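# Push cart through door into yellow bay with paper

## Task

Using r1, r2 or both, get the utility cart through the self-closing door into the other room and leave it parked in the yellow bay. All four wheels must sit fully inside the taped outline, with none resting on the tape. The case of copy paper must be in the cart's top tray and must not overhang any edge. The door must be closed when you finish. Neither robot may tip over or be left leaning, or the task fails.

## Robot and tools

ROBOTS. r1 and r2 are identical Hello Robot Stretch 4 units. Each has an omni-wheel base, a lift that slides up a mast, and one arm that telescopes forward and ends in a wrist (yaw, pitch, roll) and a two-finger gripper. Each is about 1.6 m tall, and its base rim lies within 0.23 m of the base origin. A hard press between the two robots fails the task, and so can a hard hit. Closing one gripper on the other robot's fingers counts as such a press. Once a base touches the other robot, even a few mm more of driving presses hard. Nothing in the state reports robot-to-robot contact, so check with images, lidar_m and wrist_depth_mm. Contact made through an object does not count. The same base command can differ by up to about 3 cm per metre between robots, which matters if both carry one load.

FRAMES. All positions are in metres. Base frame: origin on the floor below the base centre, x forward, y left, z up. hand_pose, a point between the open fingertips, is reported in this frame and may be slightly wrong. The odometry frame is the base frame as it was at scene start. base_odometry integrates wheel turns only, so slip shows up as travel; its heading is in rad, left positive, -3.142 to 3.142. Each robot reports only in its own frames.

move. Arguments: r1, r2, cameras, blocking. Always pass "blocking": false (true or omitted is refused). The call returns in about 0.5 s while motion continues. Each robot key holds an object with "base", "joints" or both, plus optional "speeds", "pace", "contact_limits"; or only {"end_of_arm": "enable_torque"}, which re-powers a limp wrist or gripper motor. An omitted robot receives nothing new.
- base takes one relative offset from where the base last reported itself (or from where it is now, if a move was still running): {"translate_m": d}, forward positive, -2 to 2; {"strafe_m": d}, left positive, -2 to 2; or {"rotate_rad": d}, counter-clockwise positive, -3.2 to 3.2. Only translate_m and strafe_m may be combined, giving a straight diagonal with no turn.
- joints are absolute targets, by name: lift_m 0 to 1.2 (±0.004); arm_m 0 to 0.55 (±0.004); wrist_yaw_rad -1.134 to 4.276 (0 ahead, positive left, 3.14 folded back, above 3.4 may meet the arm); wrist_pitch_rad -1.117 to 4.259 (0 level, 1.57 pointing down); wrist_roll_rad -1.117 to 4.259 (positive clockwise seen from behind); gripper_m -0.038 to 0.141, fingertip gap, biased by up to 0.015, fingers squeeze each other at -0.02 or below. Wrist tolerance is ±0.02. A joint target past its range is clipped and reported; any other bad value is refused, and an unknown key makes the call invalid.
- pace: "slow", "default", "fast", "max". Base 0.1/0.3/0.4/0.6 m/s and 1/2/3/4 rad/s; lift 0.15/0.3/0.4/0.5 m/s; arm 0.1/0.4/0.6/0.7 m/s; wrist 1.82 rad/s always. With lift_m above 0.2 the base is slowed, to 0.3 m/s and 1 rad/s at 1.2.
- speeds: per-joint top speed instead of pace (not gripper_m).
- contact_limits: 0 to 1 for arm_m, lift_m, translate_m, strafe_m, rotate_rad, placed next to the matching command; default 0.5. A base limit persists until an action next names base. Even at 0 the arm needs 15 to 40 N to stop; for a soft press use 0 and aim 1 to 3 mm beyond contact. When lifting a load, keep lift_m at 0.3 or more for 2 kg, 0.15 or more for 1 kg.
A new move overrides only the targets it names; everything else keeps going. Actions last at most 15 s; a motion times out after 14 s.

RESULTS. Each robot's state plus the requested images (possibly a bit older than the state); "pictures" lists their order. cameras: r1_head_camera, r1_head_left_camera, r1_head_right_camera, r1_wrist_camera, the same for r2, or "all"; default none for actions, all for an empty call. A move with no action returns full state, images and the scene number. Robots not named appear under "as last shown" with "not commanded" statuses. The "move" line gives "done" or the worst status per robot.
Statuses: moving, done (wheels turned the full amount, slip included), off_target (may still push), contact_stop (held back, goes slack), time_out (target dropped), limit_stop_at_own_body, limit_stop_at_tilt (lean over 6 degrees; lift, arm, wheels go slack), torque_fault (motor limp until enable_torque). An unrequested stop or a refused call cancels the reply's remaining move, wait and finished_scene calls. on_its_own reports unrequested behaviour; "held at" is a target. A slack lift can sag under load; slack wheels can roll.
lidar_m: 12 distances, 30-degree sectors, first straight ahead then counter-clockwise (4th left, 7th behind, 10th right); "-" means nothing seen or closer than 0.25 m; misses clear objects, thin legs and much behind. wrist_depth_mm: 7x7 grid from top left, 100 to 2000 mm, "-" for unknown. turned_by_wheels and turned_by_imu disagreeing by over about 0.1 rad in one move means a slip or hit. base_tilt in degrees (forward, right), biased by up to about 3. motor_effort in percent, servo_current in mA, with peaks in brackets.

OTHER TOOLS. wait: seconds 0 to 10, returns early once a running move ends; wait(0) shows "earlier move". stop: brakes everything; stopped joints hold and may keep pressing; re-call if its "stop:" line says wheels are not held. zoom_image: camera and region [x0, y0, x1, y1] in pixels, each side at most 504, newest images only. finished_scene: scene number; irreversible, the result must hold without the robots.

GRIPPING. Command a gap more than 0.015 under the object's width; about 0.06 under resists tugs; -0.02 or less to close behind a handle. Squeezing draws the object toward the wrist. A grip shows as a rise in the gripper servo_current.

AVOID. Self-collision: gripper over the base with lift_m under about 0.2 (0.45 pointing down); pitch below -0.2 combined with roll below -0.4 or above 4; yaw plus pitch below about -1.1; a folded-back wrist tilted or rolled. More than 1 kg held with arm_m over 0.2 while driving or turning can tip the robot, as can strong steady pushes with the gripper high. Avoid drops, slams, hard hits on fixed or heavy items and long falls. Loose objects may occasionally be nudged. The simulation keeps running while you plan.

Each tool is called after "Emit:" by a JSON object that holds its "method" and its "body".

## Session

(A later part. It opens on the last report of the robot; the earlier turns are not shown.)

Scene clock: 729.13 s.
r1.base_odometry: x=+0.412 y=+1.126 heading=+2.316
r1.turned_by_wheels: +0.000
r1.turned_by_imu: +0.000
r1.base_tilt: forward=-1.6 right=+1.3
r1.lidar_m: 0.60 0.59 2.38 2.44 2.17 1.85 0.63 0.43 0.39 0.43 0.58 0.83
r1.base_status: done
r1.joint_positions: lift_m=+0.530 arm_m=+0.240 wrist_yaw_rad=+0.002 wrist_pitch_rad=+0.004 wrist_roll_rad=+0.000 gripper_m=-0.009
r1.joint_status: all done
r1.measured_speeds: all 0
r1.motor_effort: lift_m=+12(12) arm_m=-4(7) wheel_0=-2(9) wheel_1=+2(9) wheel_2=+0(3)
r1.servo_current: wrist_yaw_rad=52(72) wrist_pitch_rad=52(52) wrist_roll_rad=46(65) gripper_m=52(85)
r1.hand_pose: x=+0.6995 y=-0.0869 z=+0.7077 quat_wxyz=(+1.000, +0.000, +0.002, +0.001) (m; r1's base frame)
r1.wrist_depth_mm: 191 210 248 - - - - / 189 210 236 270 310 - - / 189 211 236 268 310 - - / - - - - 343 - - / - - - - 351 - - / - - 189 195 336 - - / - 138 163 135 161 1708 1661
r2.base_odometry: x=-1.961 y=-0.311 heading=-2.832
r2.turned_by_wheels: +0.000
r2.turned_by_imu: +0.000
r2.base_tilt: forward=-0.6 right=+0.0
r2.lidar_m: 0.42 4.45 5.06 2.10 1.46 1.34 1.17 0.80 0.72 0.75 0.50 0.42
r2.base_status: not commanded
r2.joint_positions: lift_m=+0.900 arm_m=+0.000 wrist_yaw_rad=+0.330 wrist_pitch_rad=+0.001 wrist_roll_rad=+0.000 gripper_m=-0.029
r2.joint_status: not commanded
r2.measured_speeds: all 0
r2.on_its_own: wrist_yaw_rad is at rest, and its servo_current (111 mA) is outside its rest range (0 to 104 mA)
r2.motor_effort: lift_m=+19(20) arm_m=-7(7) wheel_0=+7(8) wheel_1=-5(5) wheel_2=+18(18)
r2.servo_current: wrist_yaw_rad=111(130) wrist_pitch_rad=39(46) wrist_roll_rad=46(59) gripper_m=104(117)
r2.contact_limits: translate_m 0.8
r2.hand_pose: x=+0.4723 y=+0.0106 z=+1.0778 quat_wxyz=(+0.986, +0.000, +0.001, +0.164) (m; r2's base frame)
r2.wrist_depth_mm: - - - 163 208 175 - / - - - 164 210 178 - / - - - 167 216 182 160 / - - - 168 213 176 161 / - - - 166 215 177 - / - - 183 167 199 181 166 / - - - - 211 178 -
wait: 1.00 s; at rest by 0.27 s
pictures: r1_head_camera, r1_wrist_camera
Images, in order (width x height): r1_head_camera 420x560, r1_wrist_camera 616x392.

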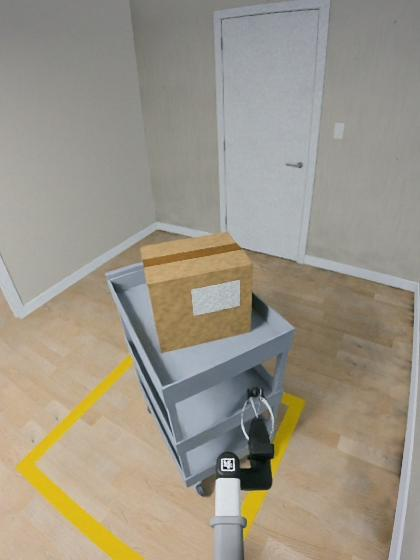

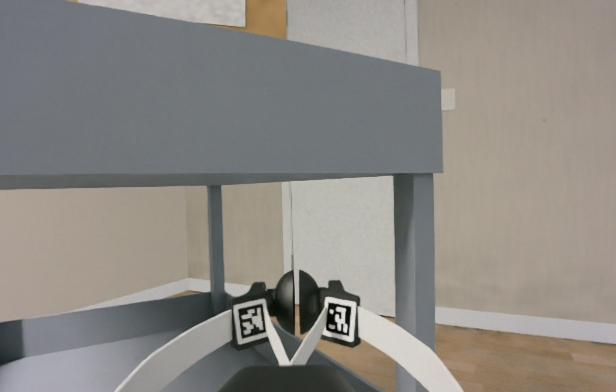

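Emit:
{"method": "move", "body": {"blocking": false, "r1": {"base":{"strafe_m":-0.115},"joints":{"gripper_m":0.12}}}}

Emit:
{"method": "wait", "body": {"seconds": 1.5}}

Emit:
{"method": "wait", "body": {"seconds": 1.5}}

Emit:
{"method": "move", "body": {"blocking": false, "r1": {"joints":{"arm_m":0.43},"contact_limits":{"arm_m":0.1},"pace":"slow"}}}

Emit:
{"method": "wait", "body": {"seconds": 4}}

Emit:
{"method": "move", "body": {"blocking": false, "r1": {"joints":{"gripper_m":-0.02}}}}

Emit:
{"method": "wait", "body": {"seconds": 3, "cameras": ["r1_head_camera","r1_wrist_camera"]}}

Scene clock: 738.30 s.
move: r1 moving
r1.base_odometry: x=+0.439 y=+1.151 heading=+2.316
r1.turned_by_wheels: +0.000
r1.turned_by_imu: -0.001
r1.base_tilt: forward=-1.6 right=+1.3
r1.lidar_m: 0.60 0.60 2.38 2.49 2.16 1.72 0.59 0.41 0.39 0.39 0.56 1.46
r1.base_status: strafe_m moving
r1.joint_positions: lift_m=+0.530 arm_m=+0.240 wrist_yaw_rad=+0.002 wrist_pitch_rad=+0.004 wrist_roll_rad=+0.000 gripper_m=+0.012
r1.joint_status: gripper_m moving
r1.measured_speeds: translate_m=+0.001 strafe_m=-0.140 rotate_rad=-0.004 lift_m=+0.000 arm_m=+0.000 wrist_yaw_rad=+0.000 wrist_pitch_rad=+0.000 wrist_roll_rad=+0.000
r1.motor_effort: lift_m=+12(12) arm_m=-4(5) wheel_0=+10(10) wheel_1=-7(9) wheel_2=+0(1)
r1.servo_current: wrist_yaw_rad=46(59) wrist_pitch_rad=46(46) wrist_roll_rad=46(59) gripper_m=78(78)
r1.hand_pose: x=+0.6995 y=-0.0869 z=+0.7077 quat_wxyz=(+1.000, +0.000, +0.002, +0.001) (m; r1's base frame)
r1.wrist_depth_mm: 202 224 373 - - - - / 200 222 248 281 322 - - / 200 223 249 281 315 - - / - - - - 338 - - / - - - - 340 - - / - - 187 205 185 - - / - 142 161 158 169 1618 1576
r2.base_odometry: x=-1.961 y=-0.311 heading=-2.832
r2.turned_by_wheels: +0.000
r2.turned_by_imu: +0.000
r2.base_tilt: forward=-0.7 right=+0.0
r2.lidar_m: 0.38 4.45 5.08 2.12 1.44 1.33 1.16 0.78 0.73 0.73 0.53 0.44
r2.base_status: not commanded
r2.joint_positions: lift_m=+0.900 arm_m=+0.000 wrist_yaw_rad=+0.330 wrist_pitch_rad=+0.001 wrist_roll_rad=+0.000 gripper_m=-0.029
r2.joint_status: not commanded
r2.measured_speeds: all 0
r2.motor_effort: lift_m=+19(19) arm_m=-7(7) wheel_0=+7(7) wheel_1=-5(5) wheel_2=+18(18)
r2.servo_current: wrist_yaw_rad=117(117) wrist_pitch_rad=39(46) wrist_roll_rad=39(59) gripper_m=104(111)
r2.contact_limits: translate_m 0.8
r2.hand_pose: x=+0.4723 y=+0.0106 z=+1.0778 quat_wxyz=(+0.986, +0.000, +0.001, +0.164) (m; r2's base frame)
r2.wrist_depth_mm: - - - 163 208 176 - / - - - 164 209 177 - / - - - 167 216 182 160 / - - - 168 213 176 161 / - - - 167 214 177 - / - - 183 167 199 181 166 / - - - - 211 178 -
pictures: none

Scene clock: 739.80 s.
earlier move: r1 moving
r1.base_odometry: x=+0.497 y=+1.204 heading=+2.316
r1.turned_by_wheels: +0.000
r1.turned_by_imu: +0.000
r1.base_tilt: forward=-1.6 right=+1.3
r1.lidar_m: 0.66 0.63 2.46 2.56 2.22 1.40 0.44 0.32 0.31 0.33 0.46 1.23
r1.base_status: done
r1.joint_positions: lift_m=+0.530 arm_m=+0.240 wrist_yaw_rad=+0.002 wrist_pitch_rad=+0.004 wrist_roll_rad=+0.000 gripper_m=+0.120
r1.joint_status: gripper_m moving
r1.measured_speeds: all 0
r1.motor_effort: lift_m=+13(13) arm_m=-4(5) wheel_0=+0(12) wheel_1=+1(9) wheel_2=+0(1)
r1.servo_current: wrist_yaw_rad=52(72) wrist_pitch_rad=46(46) wrist_roll_rad=72(72) gripper_m=59(91)
r1.hand_pose: x=+0.6995 y=-0.0869 z=+0.7077 quat_wxyz=(+1.000, +0.000, +0.002, +0.001) (m; r1's base frame)
r1.wrist_depth_mm: 343 379 - - - - - / 239 263 296 - - - - / 239 263 296 334 - - - / - - - 343 - - - / - - - 345 - - - / - 202 - 351 212 - - / - 140 - 144 1618 1537 1576
r2.base_odometry: x=-1.961 y=-0.311 heading=-2.832
r2.turned_by_wheels: +0.000
r2.turned_by_imu: +0.000
r2.base_tilt: forward=-0.6 right=-0.1
r2.lidar_m: 0.38 4.47 5.07 2.12 1.44 1.33 1.17 0.77 0.73 0.76 0.50 0.43
r2.base_status: not commanded
r2.joint_positions: lift_m=+0.900 arm_m=+0.000 wrist_yaw_rad=+0.330 wrist_pitch_rad=+0.001 wrist_roll_rad=+0.000 gripper_m=-0.029
r2.joint_status: not commanded
r2.measured_speeds: all 0
r2.on_its_own: wrist_yaw_rad is at rest, and its servo_current (117 mA) is outside its rest range (0 to 104 mA)
r2.motor_effort: lift_m=+19(20) arm_m=-7(7) wheel_0=+7(8) wheel_1=-4(5) wheel_2=+18(18)
r2.servo_current: wrist_yaw_rad=117(124) wrist_pitch_rad=39(52) wrist_roll_rad=52(59) gripper_m=111(111)
r2.contact_limits: translate_m 0.8
r2.hand_pose: x=+0.4723 y=+0.0106 z=+1.0778 quat_wxyz=(+0.986, +0.000, +0.001, +0.164) (m; r2's base frame)
r2.wrist_depth_mm: - - - 163 208 176 - / - - - 164 210 178 - / - - - 167 216 182 160 / - - - 168 213 177 161 / - - - 167 213 177 - / - - 183 167 200 181 166 / - - - - 211 178 -
wait: 1.50 s; no rest
pictures: none

Scene clock: 739.90 s.
earlier move: r1 done
r1.base_odometry: x=+0.497 y=+1.204 heading=+2.316
r1.turned_by_wheels: +0.000
r1.turned_by_imu: +0.000
r1.base_tilt: forward=-1.5 right=+1.3
r1.lidar_m: 0.66 0.63 2.48 2.53 2.23 1.40 0.50 0.33 0.30 0.34 0.49 1.22
r1.base_status: done
r1.joint_positions: lift_m=+0.530 arm_m=+0.240 wrist_yaw_rad=+0.002 wrist_pitch_rad=+0.004 wrist_roll_rad=+0.000 gripper_m=+0.120
r1.joint_status: all done
r1.measured_speeds: all 0
r1.motor_effort: lift_m=+12(13) arm_m=-4(5) wheel_0=+1(12) wheel_1=+1(9) wheel_2=+0(1)
r1.servo_current: wrist_yaw_rad=59(72) wrist_pitch_rad=39(46) wrist_roll_rad=46(72) gripper_m=46(91)
r1.hand_pose: x=+0.6995 y=-0.0869 z=+0.7077 quat_wxyz=(+1.000, +0.000, +0.002, +0.001) (m; r1's base frame)
r1.wrist_depth_mm: 343 379 - - - - - / 239 263 294 - - - - / 236 262 294 330 - - - / - - - 345 - - - / - - - 347 - - - / - 200 - 349 212 - - / - 140 - 144 1618 1537 1576
r2.base_odometry: x=-1.961 y=-0.311 heading=-2.832
r2.turned_by_wheels: +0.000
r2.turned_by_imu: +0.000
r2.base_tilt: forward=-0.7 right=+0.0
r2.lidar_m: 0.39 4.44 5.07 2.12 1.44 1.33 1.14 0.78 0.70 0.72 0.49 0.43
r2.base_status: not commanded
r2.joint_positions: lift_m=+0.900 arm_m=+0.000 wrist_yaw_rad=+0.330 wrist_pitch_rad=+0.001 wrist_roll_rad=+0.000 gripper_m=-0.029
r2.joint_status: not commanded
r2.measured_speeds: all 0
r2.motor_effort: lift_m=+19(20) arm_m=-7(7) wheel_0=+7(8) wheel_1=-5(5) wheel_2=+18(18)
r2.servo_current: wrist_yaw_rad=104(124) wrist_pitch_rad=39(52) wrist_roll_rad=52(59) gripper_m=111(111)
r2.contact_limits: translate_m 0.8
r2.hand_pose: x=+0.4723 y=+0.0106 z=+1.0778 quat_wxyz=(+0.986, +0.000, +0.001, +0.164) (m; r2's base frame)
r2.wrist_depth_mm: - - - 163 208 176 - / - - - 163 210 178 - / - - - 168 216 182 160 / - - - 168 213 176 161 / - - - 166 213 177 - / - - 183 168 200 181 166 / - - - - 212 178 -
wait: 0.10 of 1.5 s (r1 has come to rest)
pictures: none

Scene clock: 740.40 s.
move: r1 moving
r1.base_odometry: x=+0.497 y=+1.204 heading=+2.316
r1.turned_by_wheels: +0.000
r1.turned_by_imu: +0.000
r1.base_tilt: forward=-1.6 right=+1.3
r1.lidar_m: 0.65 0.63 2.47 2.54 2.23 1.39 0.48 0.32 0.32 0.33 0.45 1.21
r1.base_status: not commanded
r1.joint_positions: lift_m=+0.530 arm_m=+0.253 wrist_yaw_rad=+0.002 wrist_pitch_rad=+0.004 wrist_roll_rad=+0.000 gripper_m=+0.120
r1.joint_status: arm_m moving
r1.measured_speeds: translate_m=+0.000 strafe_m=+0.000 rotate_rad=+0.000 lift_m=+0.000 arm_m=+0.049 wrist_yaw_rad=+0.000 wrist_pitch_rad=+0.000 wrist_roll_rad=+0.000
r1.motor_effort: lift_m=+12(13) arm_m=+3(6) wheel_0=+1(1) wheel_1=+1(1) wheel_2=+0(0)
r1.servo_current: wrist_yaw_rad=39(59) wrist_pitch_rad=46(46) wrist_roll_rad=46(52) gripper_m=46(52)
r1.contact_limits: arm_m 0.1
r1.hand_pose: x=+0.7121 y=-0.0869 z=+0.7077 quat_wxyz=(+1.000, +0.000, +0.002, +0.001) (m; r1's base frame)
r1.wrist_depth_mm: 239 368 - - - - - / 231 254 286 - - - - / 229 255 286 319 - - - / - - - 329 - - - / - - - 334 - - - / - 200 - 332 212 - - / - 140 - 144 1661 1537 1576
r2: as last shown
r2.lidar_m: 0.38 4.50 5.08 2.14 1.42 1.33 1.20 0.77 0.72 0.73 0.50 0.43
r2.servo_current: wrist_yaw_rad=111(117) wrist_pitch_rad=39(46) wrist_roll_rad=46(52) gripper_m=104(111)
r2.contact_limits: translate_m 0.8
r2.wrist_depth_mm: - - - 163 208 176 - / - - - 164 209 177 - / - - - 168 216 182 160 / - - - 168 213 177 161 / - - - 166 213 177 - / - - 184 167 200 181 166 / - - - - 211 178 -
pictures: none

Scene clock: 743.07 s.
earlier move: r1 done
r1.base_odometry: x=+0.497 y=+1.204 heading=+2.316
r1.turned_by_wheels: +0.000
r1.turned_by_imu: +0.000
r1.base_tilt: forward=-1.6 right=+1.3
r1.lidar_m: 0.64 0.61 2.46 2.54 2.25 1.39 0.45 0.32 0.30 0.33 0.45 1.20
r1.base_status: not commanded
r1.joint_positions: lift_m=+0.530 arm_m=+0.430 wrist_yaw_rad=+0.002 wrist_pitch_rad=+0.004 wrist_roll_rad=+0.000 gripper_m=+0.120
r1.joint_status: all done
r1.measured_speeds: all 0
r1.motor_effort: lift_m=+13(13) arm_m=+5(7) wheel_0=+1(1) wheel_1=+0(1) wheel_2=+0(0)
r1.servo_current: wrist_yaw_rad=59(78) wrist_pitch_rad=46(52) wrist_roll_rad=72(72) gripper_m=46(52)
r1.contact_limits: arm_m 0.1
r1.hand_pose: x=+0.8893 y=-0.0869 z=+0.7077 quat_wxyz=(+1.000, +0.000, +0.002, +0.001) (m; r1's base frame)
r1.wrist_depth_mm: - 111 122 135 1983 - - / - 111 122 136 1921 - - / 103 110 125 138 1921 - - / - - - 146 1863 - - / - - - 145 1921 - - / - 208 171 143 195 186 - / - - 1661 136 1756 1576 1576
r2.base_odometry: x=-1.961 y=-0.311 heading=-2.832
r2.turned_by_wheels: +0.000
r2.turned_by_imu: +0.000
r2.base_tilt: forward=-0.7 right=+0.0
r2.lidar_m: 0.40 4.44 5.08 2.11 1.43 1.34 1.15 0.80 0.71 0.73 0.50 0.43
r2.base_status: not commanded
r2.joint_positions: lift_m=+0.900 arm_m=+0.000 wrist_yaw_rad=+0.330 wrist_pitch_rad=+0.001 wrist_roll_rad=+0.000 gripper_m=-0.029
r2.joint_status: not commanded
r2.measured_speeds: all 0
r2.on_its_own: wrist_yaw_rad is at rest, and its servo_current (124 mA) is outside its rest range (0 to 104 mA)
r2.motor_effort: lift_m=+19(20) arm_m=-6(7) wheel_0=+7(8) wheel_1=-5(5) wheel_2=+18(18)
r2.servo_current: wrist_yaw_rad=124(124) wrist_pitch_rad=46(46) wrist_roll_rad=65(65) gripper_m=104(111)
r2.contact_limits: translate_m 0.8
r2.hand_pose: x=+0.4723 y=+0.0106 z=+1.0778 quat_wxyz=(+0.986, +0.000, +0.001, +0.164) (m; r2's base frame)
r2.wrist_depth_mm: - - - 163 207 176 - / - - - 163 209 178 - / - - - 167 216 182 160 / - - - 168 214 176 161 / - - - 166 213 177 - / - - 184 167 200 181 166 / - - - - 211 178 -
wait: 2.67 of 4 s (r1 has come to rest)
pictures: none

Scene clock: 743.57 s.
move: r1 moving
r1.base_odometry: x=+0.497 y=+1.204 heading=+2.316
r1.turned_by_wheels: +0.000
r1.turned_by_imu: +0.000
r1.base_tilt: forward=-1.5 right=+1.3
r1.lidar_m: 0.64 0.62 2.45 2.54 2.24 1.42 0.48 0.34 0.29 0.34 0.46 1.22
r1.base_status: not commanded
r1.joint_positions: lift_m=+0.530 arm_m=+0.430 wrist_yaw_rad=+0.002 wrist_pitch_rad=+0.004 wrist_roll_rad=+0.000 gripper_m=+0.106
r1.joint_status: gripper_m moving
r1.measured_speeds: all 0
r1.motor_effort: lift_m=+12(13) arm_m=+5(5) wheel_0=+0(1) wheel_1=+0(1) wheel_2=+0(0)
r1.servo_current: wrist_yaw_rad=39(65) wrist_pitch_rad=39(52) wrist_roll_rad=39(72) gripper_m=85(85)
r1.contact_limits: arm_m 0.1
r1.hand_pose: x=+0.8893 y=-0.0869 z=+0.7077 quat_wxyz=(+1.000, +0.000, +0.002, +0.001) (m; r1's base frame)
r1.wrist_depth_mm: - 111 122 135 1863 - - / - 111 123 136 1921 - - / 103 111 124 138 1921 - - / - - - 145 1921 - - / - - - 145 1921 - - / - 214 174 143 194 - - / - 156 1661 143 1661 1499 1537
r2.base_odometry: x=-1.961 y=-0.311 heading=-2.832
r2.turned_by_wheels: +0.000
r2.turned_by_imu: +0.000
r2.base_tilt: forward=-0.6 right=+0.0
r2.lidar_m: 0.40 4.44 5.08 2.12 1.45 1.33 1.15 0.79 0.71 0.72 0.51 0.44
r2.base_status: not commanded
r2.joint_positions: lift_m=+0.900 arm_m=+0.000 wrist_yaw_rad=+0.330 wrist_pitch_rad=+0.001 wrist_roll_rad=+0.000 gripper_m=-0.029
r2.joint_status: not commanded
r2.measured_speeds: all 0
r2.motor_effort: lift_m=+19(19) arm_m=-6(7) wheel_0=+7(8) wheel_1=-4(5) wheel_2=+18(18)
r2.servo_current: wrist_yaw_rad=117(124) wrist_pitch_rad=39(46) wrist_roll_rad=52(65) gripper_m=104(111)
r2.contact_limits: translate_m 0.8
r2.hand_pose: x=+0.4723 y=+0.0106 z=+1.0778 quat_wxyz=(+0.986, +0.000, +0.001, +0.164) (m; r2's base frame)
r2.wrist_depth_mm: - - - 163 208 176 - / - - - 163 210 177 - / - - - 167 215 182 160 / - - - 168 213 176 161 / - - - 167 214 177 - / - - 183 167 199 181 166 / - - - - 211 178 -
pictures: none

Scene clock: 745.23 s.
earlier move: r1 done
r1.base_odometry: x=+0.497 y=+1.204 heading=+2.316
r1.turned_by_wheels: +0.000
r1.turned_by_imu: +0.000
r1.base_tilt: forward=-1.6 right=+1.3
r1.lidar_m: 0.64 0.63 2.46 2.55 2.23 1.40 0.46 0.34 0.33 0.34 0.46 1.21
r1.base_status: not commanded
r1.joint_positions: lift_m=+0.530 arm_m=+0.430 wrist_yaw_rad=+0.002 wrist_pitch_rad=+0.004 wrist_roll_rad=+0.000 gripper_m=-0.019
r1.joint_status: all done
r1.measured_speeds: all 0
r1.motor_effort: lift_m=+13(13) arm_m=+4(5) wheel_0=+0(1) wheel_1=+1(1) wheel_2=+0(0)
r1.servo_current: wrist_yaw_rad=59(72) wrist_pitch_rad=39(52) wrist_roll_rad=52(72) gripper_m=52(150)
r1.contact_limits: arm_m 0.1
r1.hand_pose: x=+0.8894 y=-0.0869 z=+0.7077 quat_wxyz=(+1.000, +0.000, +0.002, +0.001) (m; r1's base frame)
r1.wrist_depth_mm: - 111 121 135 1863 - - / - 111 122 137 1921 - - / 103 111 124 138 1863 - - / - - - 145 1983 - - / - - - 144 1983 - - / - - 183 142 184 - - / - 143 1464 139 170 126 1537
r2.base_odometry: x=-1.961 y=-0.311 heading=-2.832
r2.turned_by_wheels: +0.000
r2.turned_by_imu: +0.000
r2.base_tilt: forward=-0.7 right=+0.0
r2.lidar_m: 0.41 4.46 5.06 2.11 1.47 1.32 1.17 0.80 0.73 0.75 0.52 0.43
r2.base_status: not commanded
r2.joint_positions: lift_m=+0.900 arm_m=+0.000 wrist_yaw_rad=+0.330 wrist_pitch_rad=+0.001 wrist_roll_rad=+0.000 gripper_m=-0.029
r2.joint_status: not commanded
r2.measured_speeds: all 0
r2.motor_effort: lift_m=+19(20) arm_m=-7(7) wheel_0=+8(8) wheel_1=-5(5) wheel_2=+18(18)
r2.servo_current: wrist_yaw_rad=98(124) wrist_pitch_rad=39(46) wrist_roll_rad=52(65) gripper_m=104(111)
r2.contact_limits: translate_m 0.8
r2.hand_pose: x=+0.4723 y=+0.0106 z=+1.0778 quat_wxyz=(+0.986, +0.000, +0.001, +0.164) (m; r2's base frame)
r2.wrist_depth_mm: - - - 163 208 176 - / - - - 163 209 178 - / - - - 167 217 182 160 / - - - 168 213 176 161 / - - - 166 213 177 - / - - 184 167 199 181 166 / - - - - 211 178 -
wait: 1.67 of 3 s (r1 has come to rest)
pictures: r1_head_camera, r1_wrist_camera
Images, in order (width x height): r1_head_camera 420x560, r1_wrist_camera 616x392.

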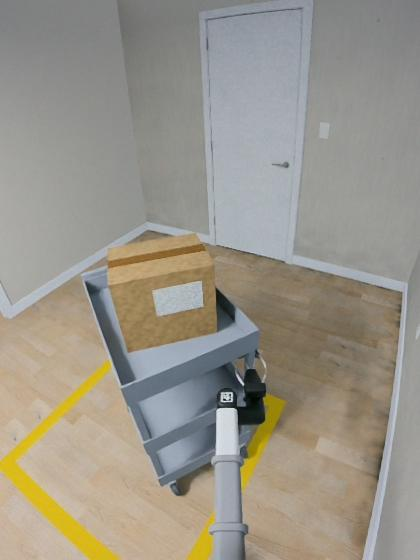

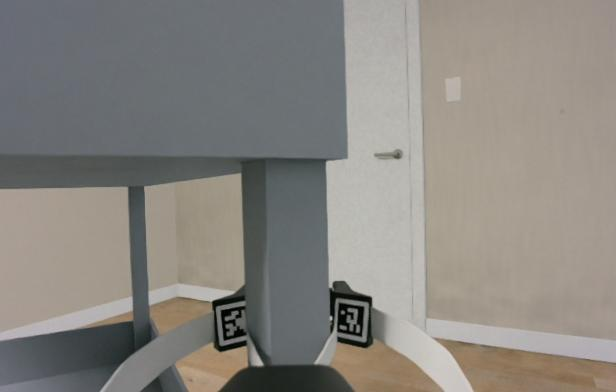

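Gripped behind the post. Now drag.

Emit:
{"method": "move", "body": {"blocking": false, "r1": {"base":{"strafe_m":0.15},"joints":{"arm_m":0.3},"speeds":{"arm_m":0.08},"pace":"slow"}}}

Emit:
{"method": "wait", "body": {"seconds": 3}}

Emit:
{"method": "wait", "body": {"seconds": 1, "cameras": ["r1_head_camera","r1_wrist_camera"]}}

Scene clock: 750.20 s.
move: r1 moving
r1.base_odometry: x=+0.486 y=+1.195 heading=+2.315
r1.turned_by_wheels: -0.001
r1.turned_by_imu: -0.001
r1.base_tilt: forward=-1.6 right=+1.3
r1.lidar_m: 0.64 0.61 2.46 2.51 2.24 1.47 0.49 0.35 0.31 0.34 0.48 1.27
r1.base_status: strafe_m moving
r1.joint_positions: lift_m=+0.530 arm_m=+0.398 wrist_yaw_rad=+0.002 wrist_pitch_rad=+0.004 wrist_roll_rad=+0.000 gripper_m=-0.019
r1.joint_status: arm_m moving
r1.measured_speeds: translate_m=+0.004 strafe_m=+0.053 rotate_rad=-0.012 lift_m=+0.000 arm_m=-0.081 wrist_yaw_rad=+0.000 wrist_pitch_rad=+0.000 wrist_roll_rad=+0.000
r1.motor_effort: lift_m=+13(13) arm_m=-8(9) wheel_0=-11(11) wheel_1=+2(7) wheel_2=+1(1)
r1.servo_current: wrist_yaw_rad=46(72) wrist_pitch_rad=39(46) wrist_roll_rad=46(59) gripper_m=59(65)
r1.hand_pose: x=+0.8575 y=-0.0869 z=+0.7077 quat_wxyz=(+1.000, +0.000, +0.002, +0.001) (m; r1's base frame)
r1.wrist_depth_mm: 115 128 143 162 1921 - - / 117 126 143 163 1863 - - / 117 129 145 162 1921 - - / - - - 173 - - - / - - - 169 - - - / - - - 173 180 - - / - 141 177 167 163 - 1576
r2: as last shown
r2.base_tilt: forward=-0.6 right=+0.0
r2.lidar_m: 0.40 4.45 5.08 2.11 1.44 1.32 1.20 0.79 0.71 0.72 0.48 0.43
r2.motor_effort: lift_m=+19(19) arm_m=-7(7) wheel_0=+8(8) wheel_1=-5(5) wheel_2=+18(18)
r2.servo_current: wrist_yaw_rad=117(124) wrist_pitch_rad=39(46) wrist_roll_rad=52(59) gripper_m=104(111)
r2.contact_limits: translate_m 0.8
r2.wrist_depth_mm: - - - 163 208 176 - / - - - 163 209 178 - / - - - 167 215 182 160 / - - - 168 213 176 161 / - - - 166 213 178 - / - - 184 167 200 181 166 / - - - - 211 178 -
pictures: none

Scene clock: 752.33 s.
earlier move: r1 done
r1.base_odometry: x=+0.386 y=+1.103 heading=+2.315
r1.turned_by_wheels: +0.000
r1.turned_by_imu: +0.000
r1.base_tilt: forward=-1.6 right=+1.3
r1.lidar_m: 0.63 0.64 2.33 2.43 2.16 2.02 0.68 0.47 0.44 0.46 0.63 1.68
r1.base_status: done
r1.joint_positions: lift_m=+0.530 arm_m=+0.300 wrist_yaw_rad=-0.002 wrist_pitch_rad=+0.004 wrist_roll_rad=+0.000 gripper_m=-0.019
r1.joint_status: all done
r1.measured_speeds: all 0
r1.motor_effort: lift_m=+13(13) arm_m=-4(11) wheel_0=-7(14) wheel_1=+2(7) wheel_2=-3(3)
r1.servo_current: wrist_yaw_rad=33(78) wrist_pitch_rad=39(52) wrist_roll_rad=39(59) gripper_m=59(65)
r1.hand_pose: x=+0.7591 y=-0.0880 z=+0.7077 quat_wxyz=(+1.000, +0.000, +0.002, -0.001) (m; r1's base frame)
r1.wrist_depth_mm: 135 141 149 157 - - - / 135 142 149 157 - - - / 135 141 149 158 - - - / - - - 165 - - - / - - - 165 - - - / - - 188 166 182 - - / - 139 162 165 163 1576 1661
r2.base_odometry: x=-1.961 y=-0.311 heading=-2.832
r2.turned_by_wheels: +0.000
r2.turned_by_imu: +0.000
r2.base_tilt: forward=-0.6 right=+0.0
r2.lidar_m: 0.40 4.46 5.06 2.12 1.45 1.33 1.16 0.78 0.72 0.75 0.52 0.44
r2.base_status: not commanded
r2.joint_positions: lift_m=+0.900 arm_m=+0.000 wrist_yaw_rad=+0.330 wrist_pitch_rad=+0.001 wrist_roll_rad=+0.000 gripper_m=-0.029
r2.joint_status: not commanded
r2.measured_speeds: all 0
r2.on_its_own: wrist_yaw_rad is at rest, and its servo_current (117 mA) is outside its rest range (0 to 104 mA)
r2.motor_effort: lift_m=+19(20) arm_m=-7(7) wheel_0=+7(8) wheel_1=-5(5) wheel_2=+18(18)
r2.servo_current: wrist_yaw_rad=117(124) wrist_pitch_rad=39(52) wrist_roll_rad=39(65) gripper_m=98(111)
r2.contact_limits: translate_m 0.8
r2.hand_pose: x=+0.4723 y=+0.0106 z=+1.0778 quat_wxyz=(+0.986, +0.000, +0.001, +0.164) (m; r2's base frame)
r2.wrist_depth_mm: - - - 163 208 176 - / - - - 164 210 178 - / - - - 168 216 182 160 / - - - 168 213 177 161 / - - - 167 214 177 - / - - 184 168 200 181 166 / - - - - 211 178 -
wait: 2.13 of 3 s (r1 has come to rest)
pictures: none

Scene clock: 753.33 s.
r1.base_odometry: x=+0.386 y=+1.103 heading=+2.315
r1.turned_by_wheels: +0.000
r1.turned_by_imu: +0.000
r1.base_tilt: forward=-1.6 right=+1.3
r1.lidar_m: 0.61 0.64 2.33 2.41 2.15 2.04 0.66 0.48 0.45 0.46 0.65 1.70
r1.base_status: done
r1.joint_positions: lift_m=+0.530 arm_m=+0.300 wrist_yaw_rad=-0.002 wrist_pitch_rad=+0.004 wrist_roll_rad=+0.000 gripper_m=-0.019
r1.joint_status: all done
r1.measured_speeds: all 0
r1.motor_effort: lift_m=+12(13) arm_m=-4(11) wheel_0=-7(14) wheel_1=+2(7) wheel_2=-3(3)
r1.servo_current: wrist_yaw_rad=52(78) wrist_pitch_rad=46(52) wrist_roll_rad=46(59) gripper_m=46(65)
r1.hand_pose: x=+0.7591 y=-0.0880 z=+0.7077 quat_wxyz=(+1.000, +0.000, +0.002, -0.001) (m; r1's base frame)
r1.wrist_depth_mm: 135 141 149 158 - - - / 135 141 149 157 - - - / 135 141 150 158 - - - / - - - 165 - - - / - - - 165 - - - / - - 188 166 182 - - / - 138 163 164 163 1576 1661
r2.base_odometry: x=-1.961 y=-0.311 heading=-2.832
r2.turned_by_wheels: +0.000
r2.turned_by_imu: +0.000
r2.base_tilt: forward=-0.6 right=+0.0
r2.lidar_m: 0.40 4.45 5.08 2.10 1.43 1.32 1.16 0.80 0.72 0.75 0.51 0.44
r2.base_status: not commanded
r2.joint_positions: lift_m=+0.900 arm_m=+0.000 wrist_yaw_rad=+0.330 wrist_pitch_rad=+0.001 wrist_roll_rad=+0.000 gripper_m=-0.029
r2.joint_status: not commanded
r2.measured_speeds: all 0
r2.on_its_own: wrist_yaw_rad is at rest, and its servo_current (117 mA) is outside its rest range (0 to 104 mA)
r2.motor_effort: lift_m=+19(20) arm_m=-7(7) wheel_0=+7(8) wheel_1=-4(5) wheel_2=+18(18)
r2.servo_current: wrist_yaw_rad=117(124) wrist_pitch_rad=39(52) wrist_roll_rad=46(65) gripper_m=91(111)
r2.contact_limits: translate_m 0.8
r2.hand_pose: x=+0.4723 y=+0.0106 z=+1.0778 quat_wxyz=(+0.986, +0.000, +0.001, +0.164) (m; r2's base frame)
r2.wrist_depth_mm: - - - 163 208 176 - / - - - 163 210 178 - / - - - 168 216 182 160 / - - - 168 213 176 161 / - - - 166 213 177 - / - - 183 168 200 181 166 / - - - - 211 178 -
wait: 1.00 s; at rest by 0.27 s
pictures: r1_head_camera, r1_wrist_camera
Images, in order (width x height): r1_head_camera 420x560, r1_wrist_camera 616x392.

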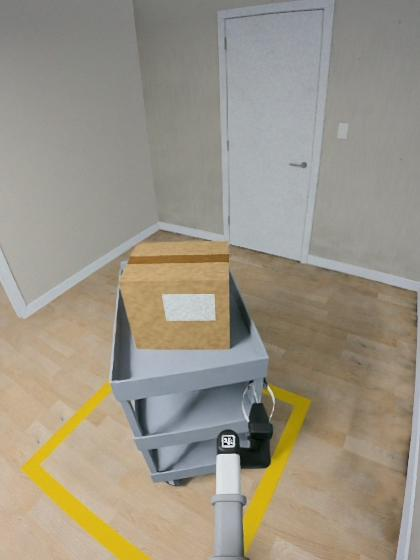

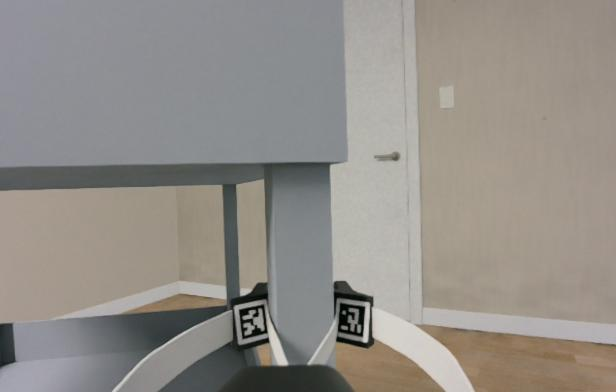

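Emit:
{"method": "move", "body": {"blocking": false, "r1": {"base":{"strafe_m":0.12},"joints":{"arm_m":0.25},"speeds":{"arm_m":0.05},"pace":"slow"}}}

Emit:
{"method": "wait", "body": {"seconds": 3}}

Emit:
{"method": "wait", "body": {"seconds": 1}}

Emit:
{"method": "move", "body": {"blocking": false, "r1": {"joints":{"gripper_m":0.11}}}}

Emit:
{"method": "wait", "body": {"seconds": 3}}

Emit:
{"method": "move", "body": {"blocking": false, "r1": {"joints":{"arm_m":0.0}}}}

Emit:
{"method": "wait", "body": {"seconds": 3, "cameras": ["r1_head_camera","r1_head_left_camera"]}}

Scene clock: 765.20 s.
move: r1 moving
r1.base_odometry: x=+0.376 y=+1.093 heading=+2.315
r1.turned_by_wheels: +0.000
r1.turned_by_imu: +0.000
r1.base_tilt: forward=-1.6 right=+1.3
r1.lidar_m: 0.62 0.63 2.33 2.39 2.15 2.05 0.67 0.49 0.45 0.47 0.66 1.76
r1.base_status: strafe_m moving
r1.joint_positions: lift_m=+0.530 arm_m=+0.278 wrist_yaw_rad=-0.002 wrist_pitch_rad=+0.004 wrist_roll_rad=+0.000 gripper_m=-0.019
r1.joint_status: arm_m moving
r1.measured_speeds: translate_m=+0.000 strafe_m=+0.056 rotate_rad=+0.002 lift_m=+0.000 arm_m=-0.050 wrist_yaw_rad=+0.000 wrist_pitch_rad=+0.000 wrist_roll_rad=+0.000
r1.motor_effort: lift_m=+13(13) arm_m=-5(9) wheel_0=-10(12) wheel_1=+6(7) wheel_2=+0(3)
r1.servo_current: wrist_yaw_rad=52(65) wrist_pitch_rad=33(46) wrist_roll_rad=46(52) gripper_m=59(59)
r1.hand_pose: x=+0.7373 y=-0.0880 z=+0.7077 quat_wxyz=(+1.000, +0.000, +0.002, -0.001) (m; r1's base frame)
r1.wrist_depth_mm: 141 145 151 157 - - - / 141 146 151 156 - - - / 141 146 151 158 - - - / 654 - - 163 - - - / - - - 164 - - - / 691 - 189 164 182 - - / - 133 164 164 159 1661 1618
r2.base_odometry: x=-1.961 y=-0.311 heading=-2.832
r2.turned_by_wheels: +0.000
r2.turned_by_imu: +0.000
r2.base_tilt: forward=-0.6 right=+0.0
r2.lidar_m: 0.38 4.44 5.07 2.11 1.44 1.33 1.16 0.79 0.71 0.74 0.52 0.44
r2.base_status: not commanded
r2.joint_positions: lift_m=+0.900 arm_m=+0.000 wrist_yaw_rad=+0.330 wrist_pitch_rad=+0.001 wrist_roll_rad=+0.000 gripper_m=-0.029
r2.joint_status: not commanded
r2.measured_speeds: all 0
r2.motor_effort: lift_m=+19(19) arm_m=-7(7) wheel_0=+7(7) wheel_1=-5(5) wheel_2=+18(18)
r2.servo_current: wrist_yaw_rad=111(117) wrist_pitch_rad=39(46) wrist_roll_rad=39(52) gripper_m=104(111)
r2.contact_limits: translate_m 0.8
r2.hand_pose: x=+0.4723 y=+0.0106 z=+1.0778 quat_wxyz=(+0.986, +0.000, +0.001, +0.164) (m; r2's base frame)
r2.wrist_depth_mm: - - - 163 208 176 - / - - - 163 210 178 - / - - - 167 216 182 160 / - - - 168 213 176 161 / - - - 167 214 177 - / - - 183 167 200 181 166 / - - - - 211 178 -
pictures: none

Scene clock: 767.03 s.
earlier move: r1 done
r1.base_odometry: x=+0.298 y=+1.021 heading=+2.314
r1.turned_by_wheels: -0.001
r1.turned_by_imu: -0.001
r1.base_tilt: forward=-1.6 right=+1.3
r1.lidar_m: 0.61 0.64 2.22 2.30 2.11 1.99 0.82 0.58 0.53 0.57 0.79 2.09
r1.base_status: done
r1.joint_positions: lift_m=+0.530 arm_m=+0.250 wrist_yaw_rad=-0.005 wrist_pitch_rad=+0.004 wrist_roll_rad=+0.000 gripper_m=-0.019
r1.joint_status: all done
r1.measured_speeds: all 0
r1.motor_effort: lift_m=+13(13) arm_m=+3(9) wheel_0=-7(15) wheel_1=+2(8) wheel_2=-6(7)
r1.servo_current: wrist_yaw_rad=59(65) wrist_pitch_rad=39(52) wrist_roll_rad=52(72) gripper_m=52(59)
r1.hand_pose: x=+0.7089 y=-0.0887 z=+0.7077 quat_wxyz=(+1.000, +0.000, +0.002, -0.002) (m; r1's base frame)
r1.wrist_depth_mm: 138 139 141 141 - - - / 139 140 141 142 - - - / 139 140 141 142 - - - / 387 - - 148 - - - / 707 - - 148 - - - / 1921 - 188 149 182 - - / - 140 157 149 164 1499 1661
r2.base_odometry: x=-1.961 y=-0.311 heading=-2.832
r2.turned_by_wheels: +0.000
r2.turned_by_imu: +0.000
r2.base_tilt: forward=-0.6 right=+0.0
r2.lidar_m: 0.38 4.45 5.08 2.10 1.44 1.32 1.15 0.78 0.71 0.73 0.49 0.44
r2.base_status: not commanded
r2.joint_positions: lift_m=+0.900 arm_m=+0.000 wrist_yaw_rad=+0.330 wrist_pitch_rad=+0.001 wrist_roll_rad=+0.000 gripper_m=-0.029
r2.joint_status: not commanded
r2.measured_speeds: all 0
r2.motor_effort: lift_m=+19(20) arm_m=-7(7) wheel_0=+7(8) wheel_1=-5(5) wheel_2=+18(18)
r2.servo_current: wrist_yaw_rad=104(124) wrist_pitch_rad=46(46) wrist_roll_rad=46(59) gripper_m=104(111)
r2.contact_limits: translate_m 0.8
r2.hand_pose: x=+0.4723 y=+0.0106 z=+1.0778 quat_wxyz=(+0.986, +0.000, +0.001, +0.164) (m; r2's base frame)
r2.wrist_depth_mm: - - - 163 208 176 - / - - - 163 210 177 - / - - - 168 216 182 160 / - - - 167 213 177 161 / - - - 167 213 177 - / - - 183 167 199 181 166 / - - - - 211 178 -
wait: 1.83 of 3 s (r1 has come to rest)
pictures: none

Scene clock: 768.03 s.
r1.base_odometry: x=+0.298 y=+1.021 heading=+2.314
r1.turned_by_wheels: +0.000
r1.turned_by_imu: +0.000
r1.base_tilt: forward=-1.6 right=+1.3
r1.lidar_m: 0.60 0.64 2.22 2.28 2.06 2.01 0.82 0.58 0.56 0.58 0.77 2.08
r1.base_status: done
r1.joint_positions: lift_m=+0.530 arm_m=+0.250 wrist_yaw_rad=-0.005 wrist_pitch_rad=+0.004 wrist_roll_rad=+0.000 gripper_m=-0.019
r1.joint_status: all done
r1.measured_speeds: all 0
r1.motor_effort: lift_m=+13(13) arm_m=+4(9) wheel_0=-7(15) wheel_1=+2(8) wheel_2=-6(7)
r1.servo_current: wrist_yaw_rad=52(65) wrist_pitch_rad=52(52) wrist_roll_rad=52(72) gripper_m=46(59)
r1.hand_pose: x=+0.7089 y=-0.0887 z=+0.7077 quat_wxyz=(+1.000, +0.000, +0.002, -0.002) (m; r1's base frame)
r1.wrist_depth_mm: 139 139 140 141 - - - / 139 140 140 141 - - - / 139 140 141 142 - - - / 382 - - 148 - - - / 715 - - 149 - - - / 1921 - 187 149 181 - - / - 140 157 150 164 1537 1661
r2.base_odometry: x=-1.961 y=-0.311 heading=-2.832
r2.turned_by_wheels: +0.000
r2.turned_by_imu: +0.000
r2.base_tilt: forward=-0.6 right=+0.0
r2.lidar_m: 0.39 4.46 5.07 2.13 1.45 1.33 1.15 0.79 0.73 0.73 0.52 0.43
r2.base_status: not commanded
r2.joint_positions: lift_m=+0.900 arm_m=+0.000 wrist_yaw_rad=+0.330 wrist_pitch_rad=+0.001 wrist_roll_rad=+0.000 gripper_m=-0.029
r2.joint_status: not commanded
r2.measured_speeds: all 0
r2.motor_effort: lift_m=+19(20) arm_m=-7(7) wheel_0=+8(8) wheel_1=-4(5) wheel_2=+18(18)
r2.servo_current: wrist_yaw_rad=104(124) wrist_pitch_rad=46(46) wrist_roll_rad=52(59) gripper_m=104(111)
r2.contact_limits: translate_m 0.8
r2.hand_pose: x=+0.4723 y=+0.0106 z=+1.0778 quat_wxyz=(+0.986, +0.000, +0.001, +0.164) (m; r2's base frame)
r2.wrist_depth_mm: - - - 163 208 176 - / - - - 163 209 177 - / - - - 167 216 182 160 / - - - 168 213 176 161 / - - - 167 213 178 - / - - 183 167 200 181 166 / - - - - 211 178 -
wait: 1.00 s; at rest by 0.27 s
pictures: none

Scene clock: 768.53 s.
move: r1 moving
r1.base_odometry: x=+0.298 y=+1.021 heading=+2.314
r1.turned_by_wheels: +0.000
r1.turned_by_imu: +0.000
r1.base_tilt: forward=-1.6 right=+1.3
r1.lidar_m: 0.61 0.63 2.23 2.31 2.08 1.98 0.82 0.57 0.55 0.56 0.79 2.08
r1.base_status: not commanded
r1.joint_positions: lift_m=+0.530 arm_m=+0.250 wrist_yaw_rad=-0.005 wrist_pitch_rad=+0.004 wrist_roll_rad=+0.000 gripper_m=+0.005
r1.joint_status: gripper_m moving
r1.measured_speeds: all 0
r1.motor_effort: lift_m=+13(13) arm_m=+4(4) wheel_0=-7(7) wheel_1=+3(3) wheel_2=-6(6)
r1.servo_current: wrist_yaw_rad=65(72) wrist_pitch_rad=46(52) wrist_roll_rad=52(59) gripper_m=59(72)
r1.hand_pose: x=+0.7089 y=-0.0887 z=+0.7077 quat_wxyz=(+1.000, +0.000, +0.002, -0.002) (m; r1's base frame)
r1.wrist_depth_mm: 139 139 140 141 - - - / 139 140 141 141 - - - / 139 140 141 142 - - - / 394 - - 148 - - - / 715 - - 149 - - - / 1921 - 191 149 184 - - / - 142 160 148 168 1537 1618
r2: as last shown
r2.lidar_m: 0.39 4.45 5.07 2.10 1.42 1.31 1.18 0.80 0.71 0.75 0.51 0.43
r2.motor_effort: lift_m=+19(20) arm_m=-6(7) wheel_0=+7(8) wheel_1=-5(5) wheel_2=+18(18)
r2.servo_current: wrist_yaw_rad=104(124) wrist_pitch_rad=39(39) wrist_roll_rad=52(65) gripper_m=104(104)
r2.contact_limits: translate_m 0.8
r2.wrist_depth_mm: - - - 163 208 177 - / - - - 163 209 178 - / - - - 167 216 182 160 / - - - 168 213 176 161 / - - - 167 214 177 - / - - 183 167 200 181 166 / - - - - 211 178 -
pictures: none

Scene clock: 770.07 s.
earlier move: r1 done
r1.base_odometry: x=+0.298 y=+1.021 heading=+2.315
r1.turned_by_wheels: +0.000
r1.turned_by_imu: +0.000
r1.base_tilt: forward=-1.6 right=+1.2
r1.lidar_m: 0.60 0.63 2.23 2.30 2.12 2.00 0.82 0.55 0.54 0.56 0.79 2.07
r1.base_status: not commanded
r1.joint_positions: lift_m=+0.530 arm_m=+0.250 wrist_yaw_rad=-0.005 wrist_pitch_rad=+0.004 wrist_roll_rad=+0.000 gripper_m=+0.110
r1.joint_status: all done
r1.measured_speeds: all 0
r1.motor_effort: lift_m=+12(13) arm_m=+4(4) wheel_0=-4(7) wheel_1=+2(3) wheel_2=-4(6)
r1.servo_current: wrist_yaw_rad=33(72) wrist_pitch_rad=39(52) wrist_roll_rad=39(59) gripper_m=46(91)
r1.hand_pose: x=+0.7089 y=-0.0887 z=+0.7077 quat_wxyz=(+1.000, +0.000, +0.002, -0.002) (m; r1's base frame)
r1.wrist_depth_mm: 138 139 139 140 - - - / 138 139 140 141 - - - / 139 140 141 141 - - - / 389 - - 147 - - - / - - - 148 - - - / - 216 214 149 195 213 - / - 154 - 145 1618 1537 1618
r2.base_odometry: x=-1.961 y=-0.311 heading=-2.832
r2.turned_by_wheels: +0.000
r2.turned_by_imu: +0.000
r2.base_tilt: forward=-0.6 right=+0.0
r2.lidar_m: 0.40 4.50 5.09 2.12 1.42 1.33 1.16 0.79 0.72 0.75 0.50 0.44
r2.base_status: not commanded
r2.joint_positions: lift_m=+0.900 arm_m=+0.000 wrist_yaw_rad=+0.330 wrist_pitch_rad=+0.001 wrist_roll_rad=+0.000 gripper_m=-0.029
r2.joint_status: not commanded
r2.measured_speeds: all 0
r2.on_its_own: wrist_yaw_rad is at rest, and its servo_current (117 mA) is outside its rest range (0 to 104 mA)
r2.motor_effort: lift_m=+19(20) arm_m=-7(7) wheel_0=+7(8) wheel_1=-5(5) wheel_2=+18(18)
r2.servo_current: wrist_yaw_rad=117(124) wrist_pitch_rad=46(46) wrist_roll_rad=46(65) gripper_m=104(111)
r2.contact_limits: translate_m 0.8
r2.hand_pose: x=+0.4723 y=+0.0106 z=+1.0778 quat_wxyz=(+0.986, +0.000, +0.001, +0.164) (m; r2's base frame)
r2.wrist_depth_mm: - - - 163 208 176 - / - - - 164 209 178 - / - - - 168 216 182 160 / - - - 168 213 177 161 / - - - 167 214 177 - / - - 183 168 200 181 166 / - - - - 211 178 -
wait: 1.53 of 3 s (r1 has come to rest)
pictures: none

Scene clock: 770.57 s.
move: r1 moving
r1.base_odometry: x=+0.298 y=+1.021 heading=+2.315
r1.turned_by_wheels: +0.000
r1.turned_by_imu: +0.000
r1.base_tilt: forward=-1.6 right=+1.3
r1.lidar_m: 0.61 0.63 2.21 2.29 2.09 2.01 0.83 0.58 0.54 0.57 0.79 2.08
r1.base_status: not commanded
r1.joint_positions: lift_m=+0.530 arm_m=+0.199 wrist_yaw_rad=-0.003 wrist_pitch_rad=+0.004 wrist_roll_rad=+0.000 gripper_m=+0.110
r1.joint_status: arm_m moving
r1.measured_speeds: translate_m=+0.000 strafe_m=+0.000 rotate_rad=+0.000 lift_m=+0.000 arm_m=-0.195 wrist_yaw_rad=+0.002 wrist_pitch_rad=+0.000 wrist_roll_rad=+0.000
r1.motor_effort: lift_m=+13(13) arm_m=-4(7) wheel_0=-3(5) wheel_1=+2(3) wheel_2=-3(4)
r1.servo_current: wrist_yaw_rad=59(59) wrist_pitch_rad=39(46) wrist_roll_rad=46(65) gripper_m=39(46)
r1.hand_pose: x=+0.6583 y=-0.0881 z=+0.7077 quat_wxyz=(+1.000, +0.000, +0.002, -0.001) (m; r1's base frame)
r1.wrist_depth_mm: 186 185 185 183 - - - / 187 185 184 183 - - - / 187 186 185 184 - - - / 364 778 - 191 - - - / - - - 191 - - - / - 216 214 191 189 - - / - 153 - 141 1661 1537 1661
r2.base_odometry: x=-1.961 y=-0.311 heading=-2.832
r2.turned_by_wheels: +0.000
r2.turned_by_imu: +0.000
r2.base_tilt: forward=-0.6 right=+0.0
r2.lidar_m: 0.39 4.44 5.10 2.09 1.43 1.33 1.16 0.78 0.71 0.74 0.51 0.42
r2.base_status: not commanded
r2.joint_positions: lift_m=+0.900 arm_m=+0.000 wrist_yaw_rad=+0.330 wrist_pitch_rad=+0.001 wrist_roll_rad=+0.000 gripper_m=-0.029
r2.joint_status: not commanded
r2.measured_speeds: all 0
r2.motor_effort: lift_m=+19(19) arm_m=-6(7) wheel_0=+7(8) wheel_1=-5(5) wheel_2=+18(18)
r2.servo_current: wrist_yaw_rad=117(117) wrist_pitch_rad=46(46) wrist_roll_rad=39(52) gripper_m=98(111)
r2.contact_limits: translate_m 0.8
r2.hand_pose: x=+0.4723 y=+0.0106 z=+1.0778 quat_wxyz=(+0.986, +0.000, +0.001, +0.164) (m; r2's base frame)
r2.wrist_depth_mm: - - - 163 208 176 - / - - - 163 209 178 - / - - - 167 216 182 160 / - - - 167 213 176 161 / - - - 167 213 177 - / - - 183 167 200 181 166 / - - - - 211 178 -
pictures: none

Scene clock: 771.93 s.
earlier move: r1 done
r1.base_odometry: x=+0.298 y=+1.021 heading=+2.315
r1.turned_by_wheels: +0.000
r1.turned_by_imu: +0.000
r1.base_tilt: forward=-1.6 right=+1.3
r1.lidar_m: 0.59 0.64 2.22 2.29 2.12 2.00 0.81 0.60 0.56 0.57 0.79 2.07
r1.base_status: not commanded
r1.joint_positions: lift_m=+0.530 arm_m=+0.000 wrist_yaw_rad=-0.002 wrist_pitch_rad=+0.004 wrist_roll_rad=+0.000 gripper_m=+0.110
r1.joint_status: all done
r1.measured_speeds: all 0
r1.motor_effort: lift_m=+12(13) arm_m=-4(8) wheel_0=-3(5) wheel_1=+2(3) wheel_2=-3(4)
r1.servo_current: wrist_yaw_rad=33(65) wrist_pitch_rad=46(52) wrist_roll_rad=46(65) gripper_m=39(46)
r1.hand_pose: x=+0.4592 y=-0.0881 z=+0.7077 quat_wxyz=(+1.000, +0.000, +0.002, -0.001) (m; r1's base frame)
r1.wrist_depth_mm: 564 535 521 - - - - / 559 525 508 - - - - / 382 387 387 389 - - - / - 976 - - - - - / - - - - - - - / - 198 - 397 201 - - / - 153 - 141 1618 1499 1661
r2.base_odometry: x=-1.961 y=-0.311 heading=-2.832
r2.turned_by_wheels: +0.000
r2.turned_by_imu: +0.000
r2.base_tilt: forward=-0.6 right=+0.0
r2.lidar_m: 0.39 4.46 5.07 2.10 1.45 1.31 1.18 0.77 0.73 0.75 0.50 0.43
r2.base_status: not commanded
r2.joint_positions: lift_m=+0.900 arm_m=+0.000 wrist_yaw_rad=+0.330 wrist_pitch_rad=+0.001 wrist_roll_rad=+0.000 gripper_m=-0.029
r2.joint_status: not commanded
r2.measured_speeds: all 0
r2.on_its_own: wrist_yaw_rad is at rest, and its servo_current (111 mA) is outside its rest range (0 to 104 mA)
r2.motor_effort: lift_m=+20(20) arm_m=-7(7) wheel_0=+7(8) wheel_1=-5(5) wheel_2=+18(18)
r2.servo_current: wrist_yaw_rad=111(130) wrist_pitch_rad=33(52) wrist_roll_rad=52(59) gripper_m=104(111)
r2.contact_limits: translate_m 0.8
r2.hand_pose: x=+0.4723 y=+0.0106 z=+1.0778 quat_wxyz=(+0.986, +0.000, +0.001, +0.164) (m; r2's base frame)
r2.wrist_depth_mm: - - - 163 208 176 - / - - - 163 210 178 - / - - - 167 216 182 160 / - - - 168 213 176 161 / - - - 167 214 177 - / - - 183 167 200 181 166 / - - - - 211 178 -
wait: 1.37 of 3 s (r1 has come to rest)
pictures: r1_head_camera, r1_head_left_camera
Images, in order (width x height): r1_head_camera 420x560, r1_head_left_camera 420x672.

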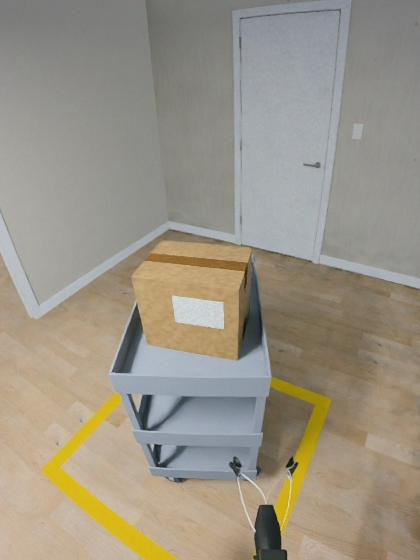

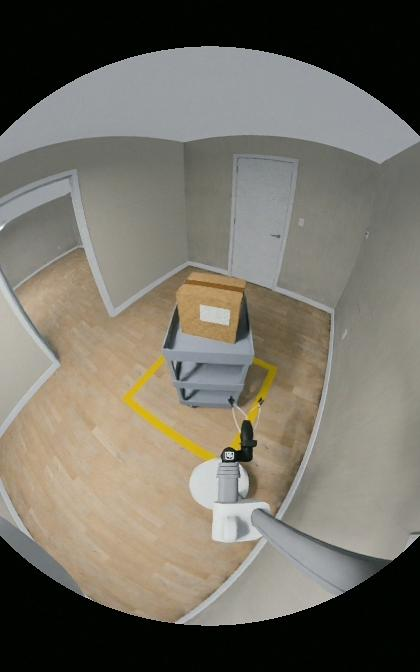

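Emit:
{"method": "zoom_image", "body": {"camera": "r1_head_camera", "region": [100, 340, 340, 500]}}

Scaled by 2.100 from the camera's 420x560 image, which has a finer 600x800 frame.

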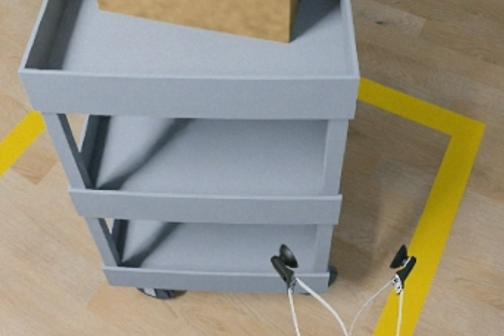

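Emit:
{"method": "move", "body": {"blocking": false, "r1": {"base":{"strafe_m":-0.42}}}}

Emit:
{"method": "wait", "body": {"seconds": 4}}

Emit:
{"method": "move", "body": {"blocking": false, "r1": {"base":{"translate_m":0.4}}}}

Emit:
{"method": "wait", "body": {"seconds": 4}}

Emit:
{"method": "move", "body": {"blocking": false, "r1": {"base":{"rotate_rad":0.55}}}}

Emit:
{"method": "wait", "body": {"seconds": 3, "cameras": ["r1_head_camera"]}}

Scene clock: 788.00 s.
move: r1 moving
r1.base_odometry: x=+0.325 y=+1.046 heading=+2.315
r1.turned_by_wheels: +0.000
r1.turned_by_imu: +0.000
r1.base_tilt: forward=-1.6 right=+1.3
r1.lidar_m: 0.58 0.63 2.25 2.33 2.11 2.01 0.78 0.55 0.51 0.56 0.72 1.98
r1.base_status: strafe_m moving
r1.joint_positions: lift_m=+0.530 arm_m=+0.000 wrist_yaw_rad=-0.002 wrist_pitch_rad=+0.004 wrist_roll_rad=+0.000 gripper_m=+0.110
r1.joint_status: not commanded
r1.measured_speeds: translate_m=-0.001 strafe_m=-0.141 rotate_rad=+0.003 lift_m=+0.000 arm_m=+0.000 wrist_yaw_rad=+0.000 wrist_pitch_rad=+0.000 wrist_roll_rad=+0.000
r1.motor_effort: lift_m=+12(13) arm_m=-5(5) wheel_0=+7(11) wheel_1=-7(9) wheel_2=+0(2)
r1.servo_current: wrist_yaw_rad=33(72) wrist_pitch_rad=39(52) wrist_roll_rad=39(65) gripper_m=46(46)
r1.hand_pose: x=+0.4592 y=-0.0881 z=+0.7077 quat_wxyz=(+1.000, +0.000, +0.002, -0.001) (m; r1's base frame)
r1.wrist_depth_mm: 559 530 512 - - - - / 554 525 508 - - - - / 384 387 384 - - - - / - - - - - - - / - - - - - - - / - 194 - - 201 - - / - 153 - 141 1661 1499 1661
r2.base_odometry: x=-1.961 y=-0.311 heading=-2.832
r2.turned_by_wheels: +0.000
r2.turned_by_imu: +0.000
r2.base_tilt: forward=-0.6 right=+0.0
r2.lidar_m: 0.41 4.44 5.07 2.12 1.44 1.33 1.17 0.78 0.70 0.73 0.51 0.45
r2.base_status: not commanded
r2.joint_positions: lift_m=+0.900 arm_m=+0.000 wrist_yaw_rad=+0.330 wrist_pitch_rad=+0.001 wrist_roll_rad=+0.000 gripper_m=-0.029
r2.joint_status: not commanded
r2.measured_speeds: all 0
r2.motor_effort: lift_m=+19(20) arm_m=-7(7) wheel_0=+7(8) wheel_1=-5(5) wheel_2=+18(18)
r2.servo_current: wrist_yaw_rad=117(124) wrist_pitch_rad=39(39) wrist_roll_rad=52(59) gripper_m=104(111)
r2.contact_limits: translate_m 0.8
r2.hand_pose: x=+0.4723 y=+0.0106 z=+1.0778 quat_wxyz=(+0.986, +0.000, +0.001, +0.164) (m; r2's base frame)
r2.wrist_depth_mm: - - - 163 208 176 - / - - - 163 209 177 - / - - - 168 216 182 160 / - - - 168 213 176 161 / - - - 166 214 177 - / - - 183 168 199 182 166 / - - - - 211 178 -
pictures: none

Scene clock: 790.50 s.
earlier move: r1 contact_stop
r1.base_odometry: x=+0.601 y=+1.307 heading=+2.313
r1.turned_by_wheels: -0.003
r1.turned_by_imu: -0.020
r1.base_tilt: forward=-1.6 right=+1.2
r1.lidar_m: 1.17 0.66 0.84 2.64 2.33 1.01 0.32 0.25 - 0.25 0.28 0.77
r1.base_status: strafe_m contact_stop (by the wheels' count: -0.416 of -0.420)
r1.joint_positions: lift_m=+0.530 arm_m=+0.000 wrist_yaw_rad=-0.002 wrist_pitch_rad=+0.003 wrist_roll_rad=+0.000 gripper_m=+0.110
r1.joint_status: not commanded
r1.measured_speeds: all 0
r1.on_its_own: the wheels are slack since a contact_stop
r1.motor_effort: lift_m=+15(15) arm_m=-4(5) wheel_0=+0(24) wheel_1=+0(32) wheel_2=+0(19)
r1.servo_current: wrist_yaw_rad=52(72) wrist_pitch_rad=39(52) wrist_roll_rad=46(65) gripper_m=39(46)
r1.hand_pose: x=+0.4591 y=-0.0879 z=+0.7075 quat_wxyz=(+1.000, +0.000, +0.002, -0.001) (m; r1's base frame)
r1.wrist_depth_mm: 634 - - - - - - / 634 - - - - - - / 585 - - - - - - / - - - - - - - / - - - - - - - / - 191 - - 200 - - / - 173 1537 141 1618 1537 1576
r2.base_odometry: x=-1.961 y=-0.311 heading=-2.832
r2.turned_by_wheels: +0.000
r2.turned_by_imu: +0.000
r2.base_tilt: forward=-0.6 right=+0.0
r2.lidar_m: 0.40 4.45 5.07 2.11 1.44 1.31 1.16 0.79 0.71 0.75 0.51 0.44
r2.base_status: not commanded
r2.joint_positions: lift_m=+0.900 arm_m=+0.000 wrist_yaw_rad=+0.330 wrist_pitch_rad=+0.001 wrist_roll_rad=+0.000 gripper_m=-0.029
r2.joint_status: not commanded
r2.measured_speeds: all 0
r2.on_its_own: wrist_yaw_rad is at rest, and its servo_current (111 mA) is outside its rest range (0 to 104 mA)
r2.motor_effort: lift_m=+19(20) arm_m=-7(7) wheel_0=+7(8) wheel_1=-4(5) wheel_2=+18(18)
r2.servo_current: wrist_yaw_rad=111(130) wrist_pitch_rad=33(52) wrist_roll_rad=26(65) gripper_m=104(111)
r2.contact_limits: translate_m 0.8
r2.hand_pose: x=+0.4723 y=+0.0106 z=+1.0778 quat_wxyz=(+0.986, +0.000, +0.001, +0.164) (m; r2's base frame)
r2.wrist_depth_mm: - - - 163 208 176 - / - - - 164 209 177 - / - - - 167 216 182 160 / - - - 168 214 176 160 / - - - 166 214 177 - / - - 184 167 200 181 166 / - - - - 211 178 -
wait: 2.50 of 4 s (r1 has come to rest)
pictures: none

not run: a stop that you did not command came earlier in this reply.

not run: a stop that you did not command came earlier in this reply.

not run: a stop that you did not command came earlier in this reply.

not run: a stop that you did not command came earlier in this reply.


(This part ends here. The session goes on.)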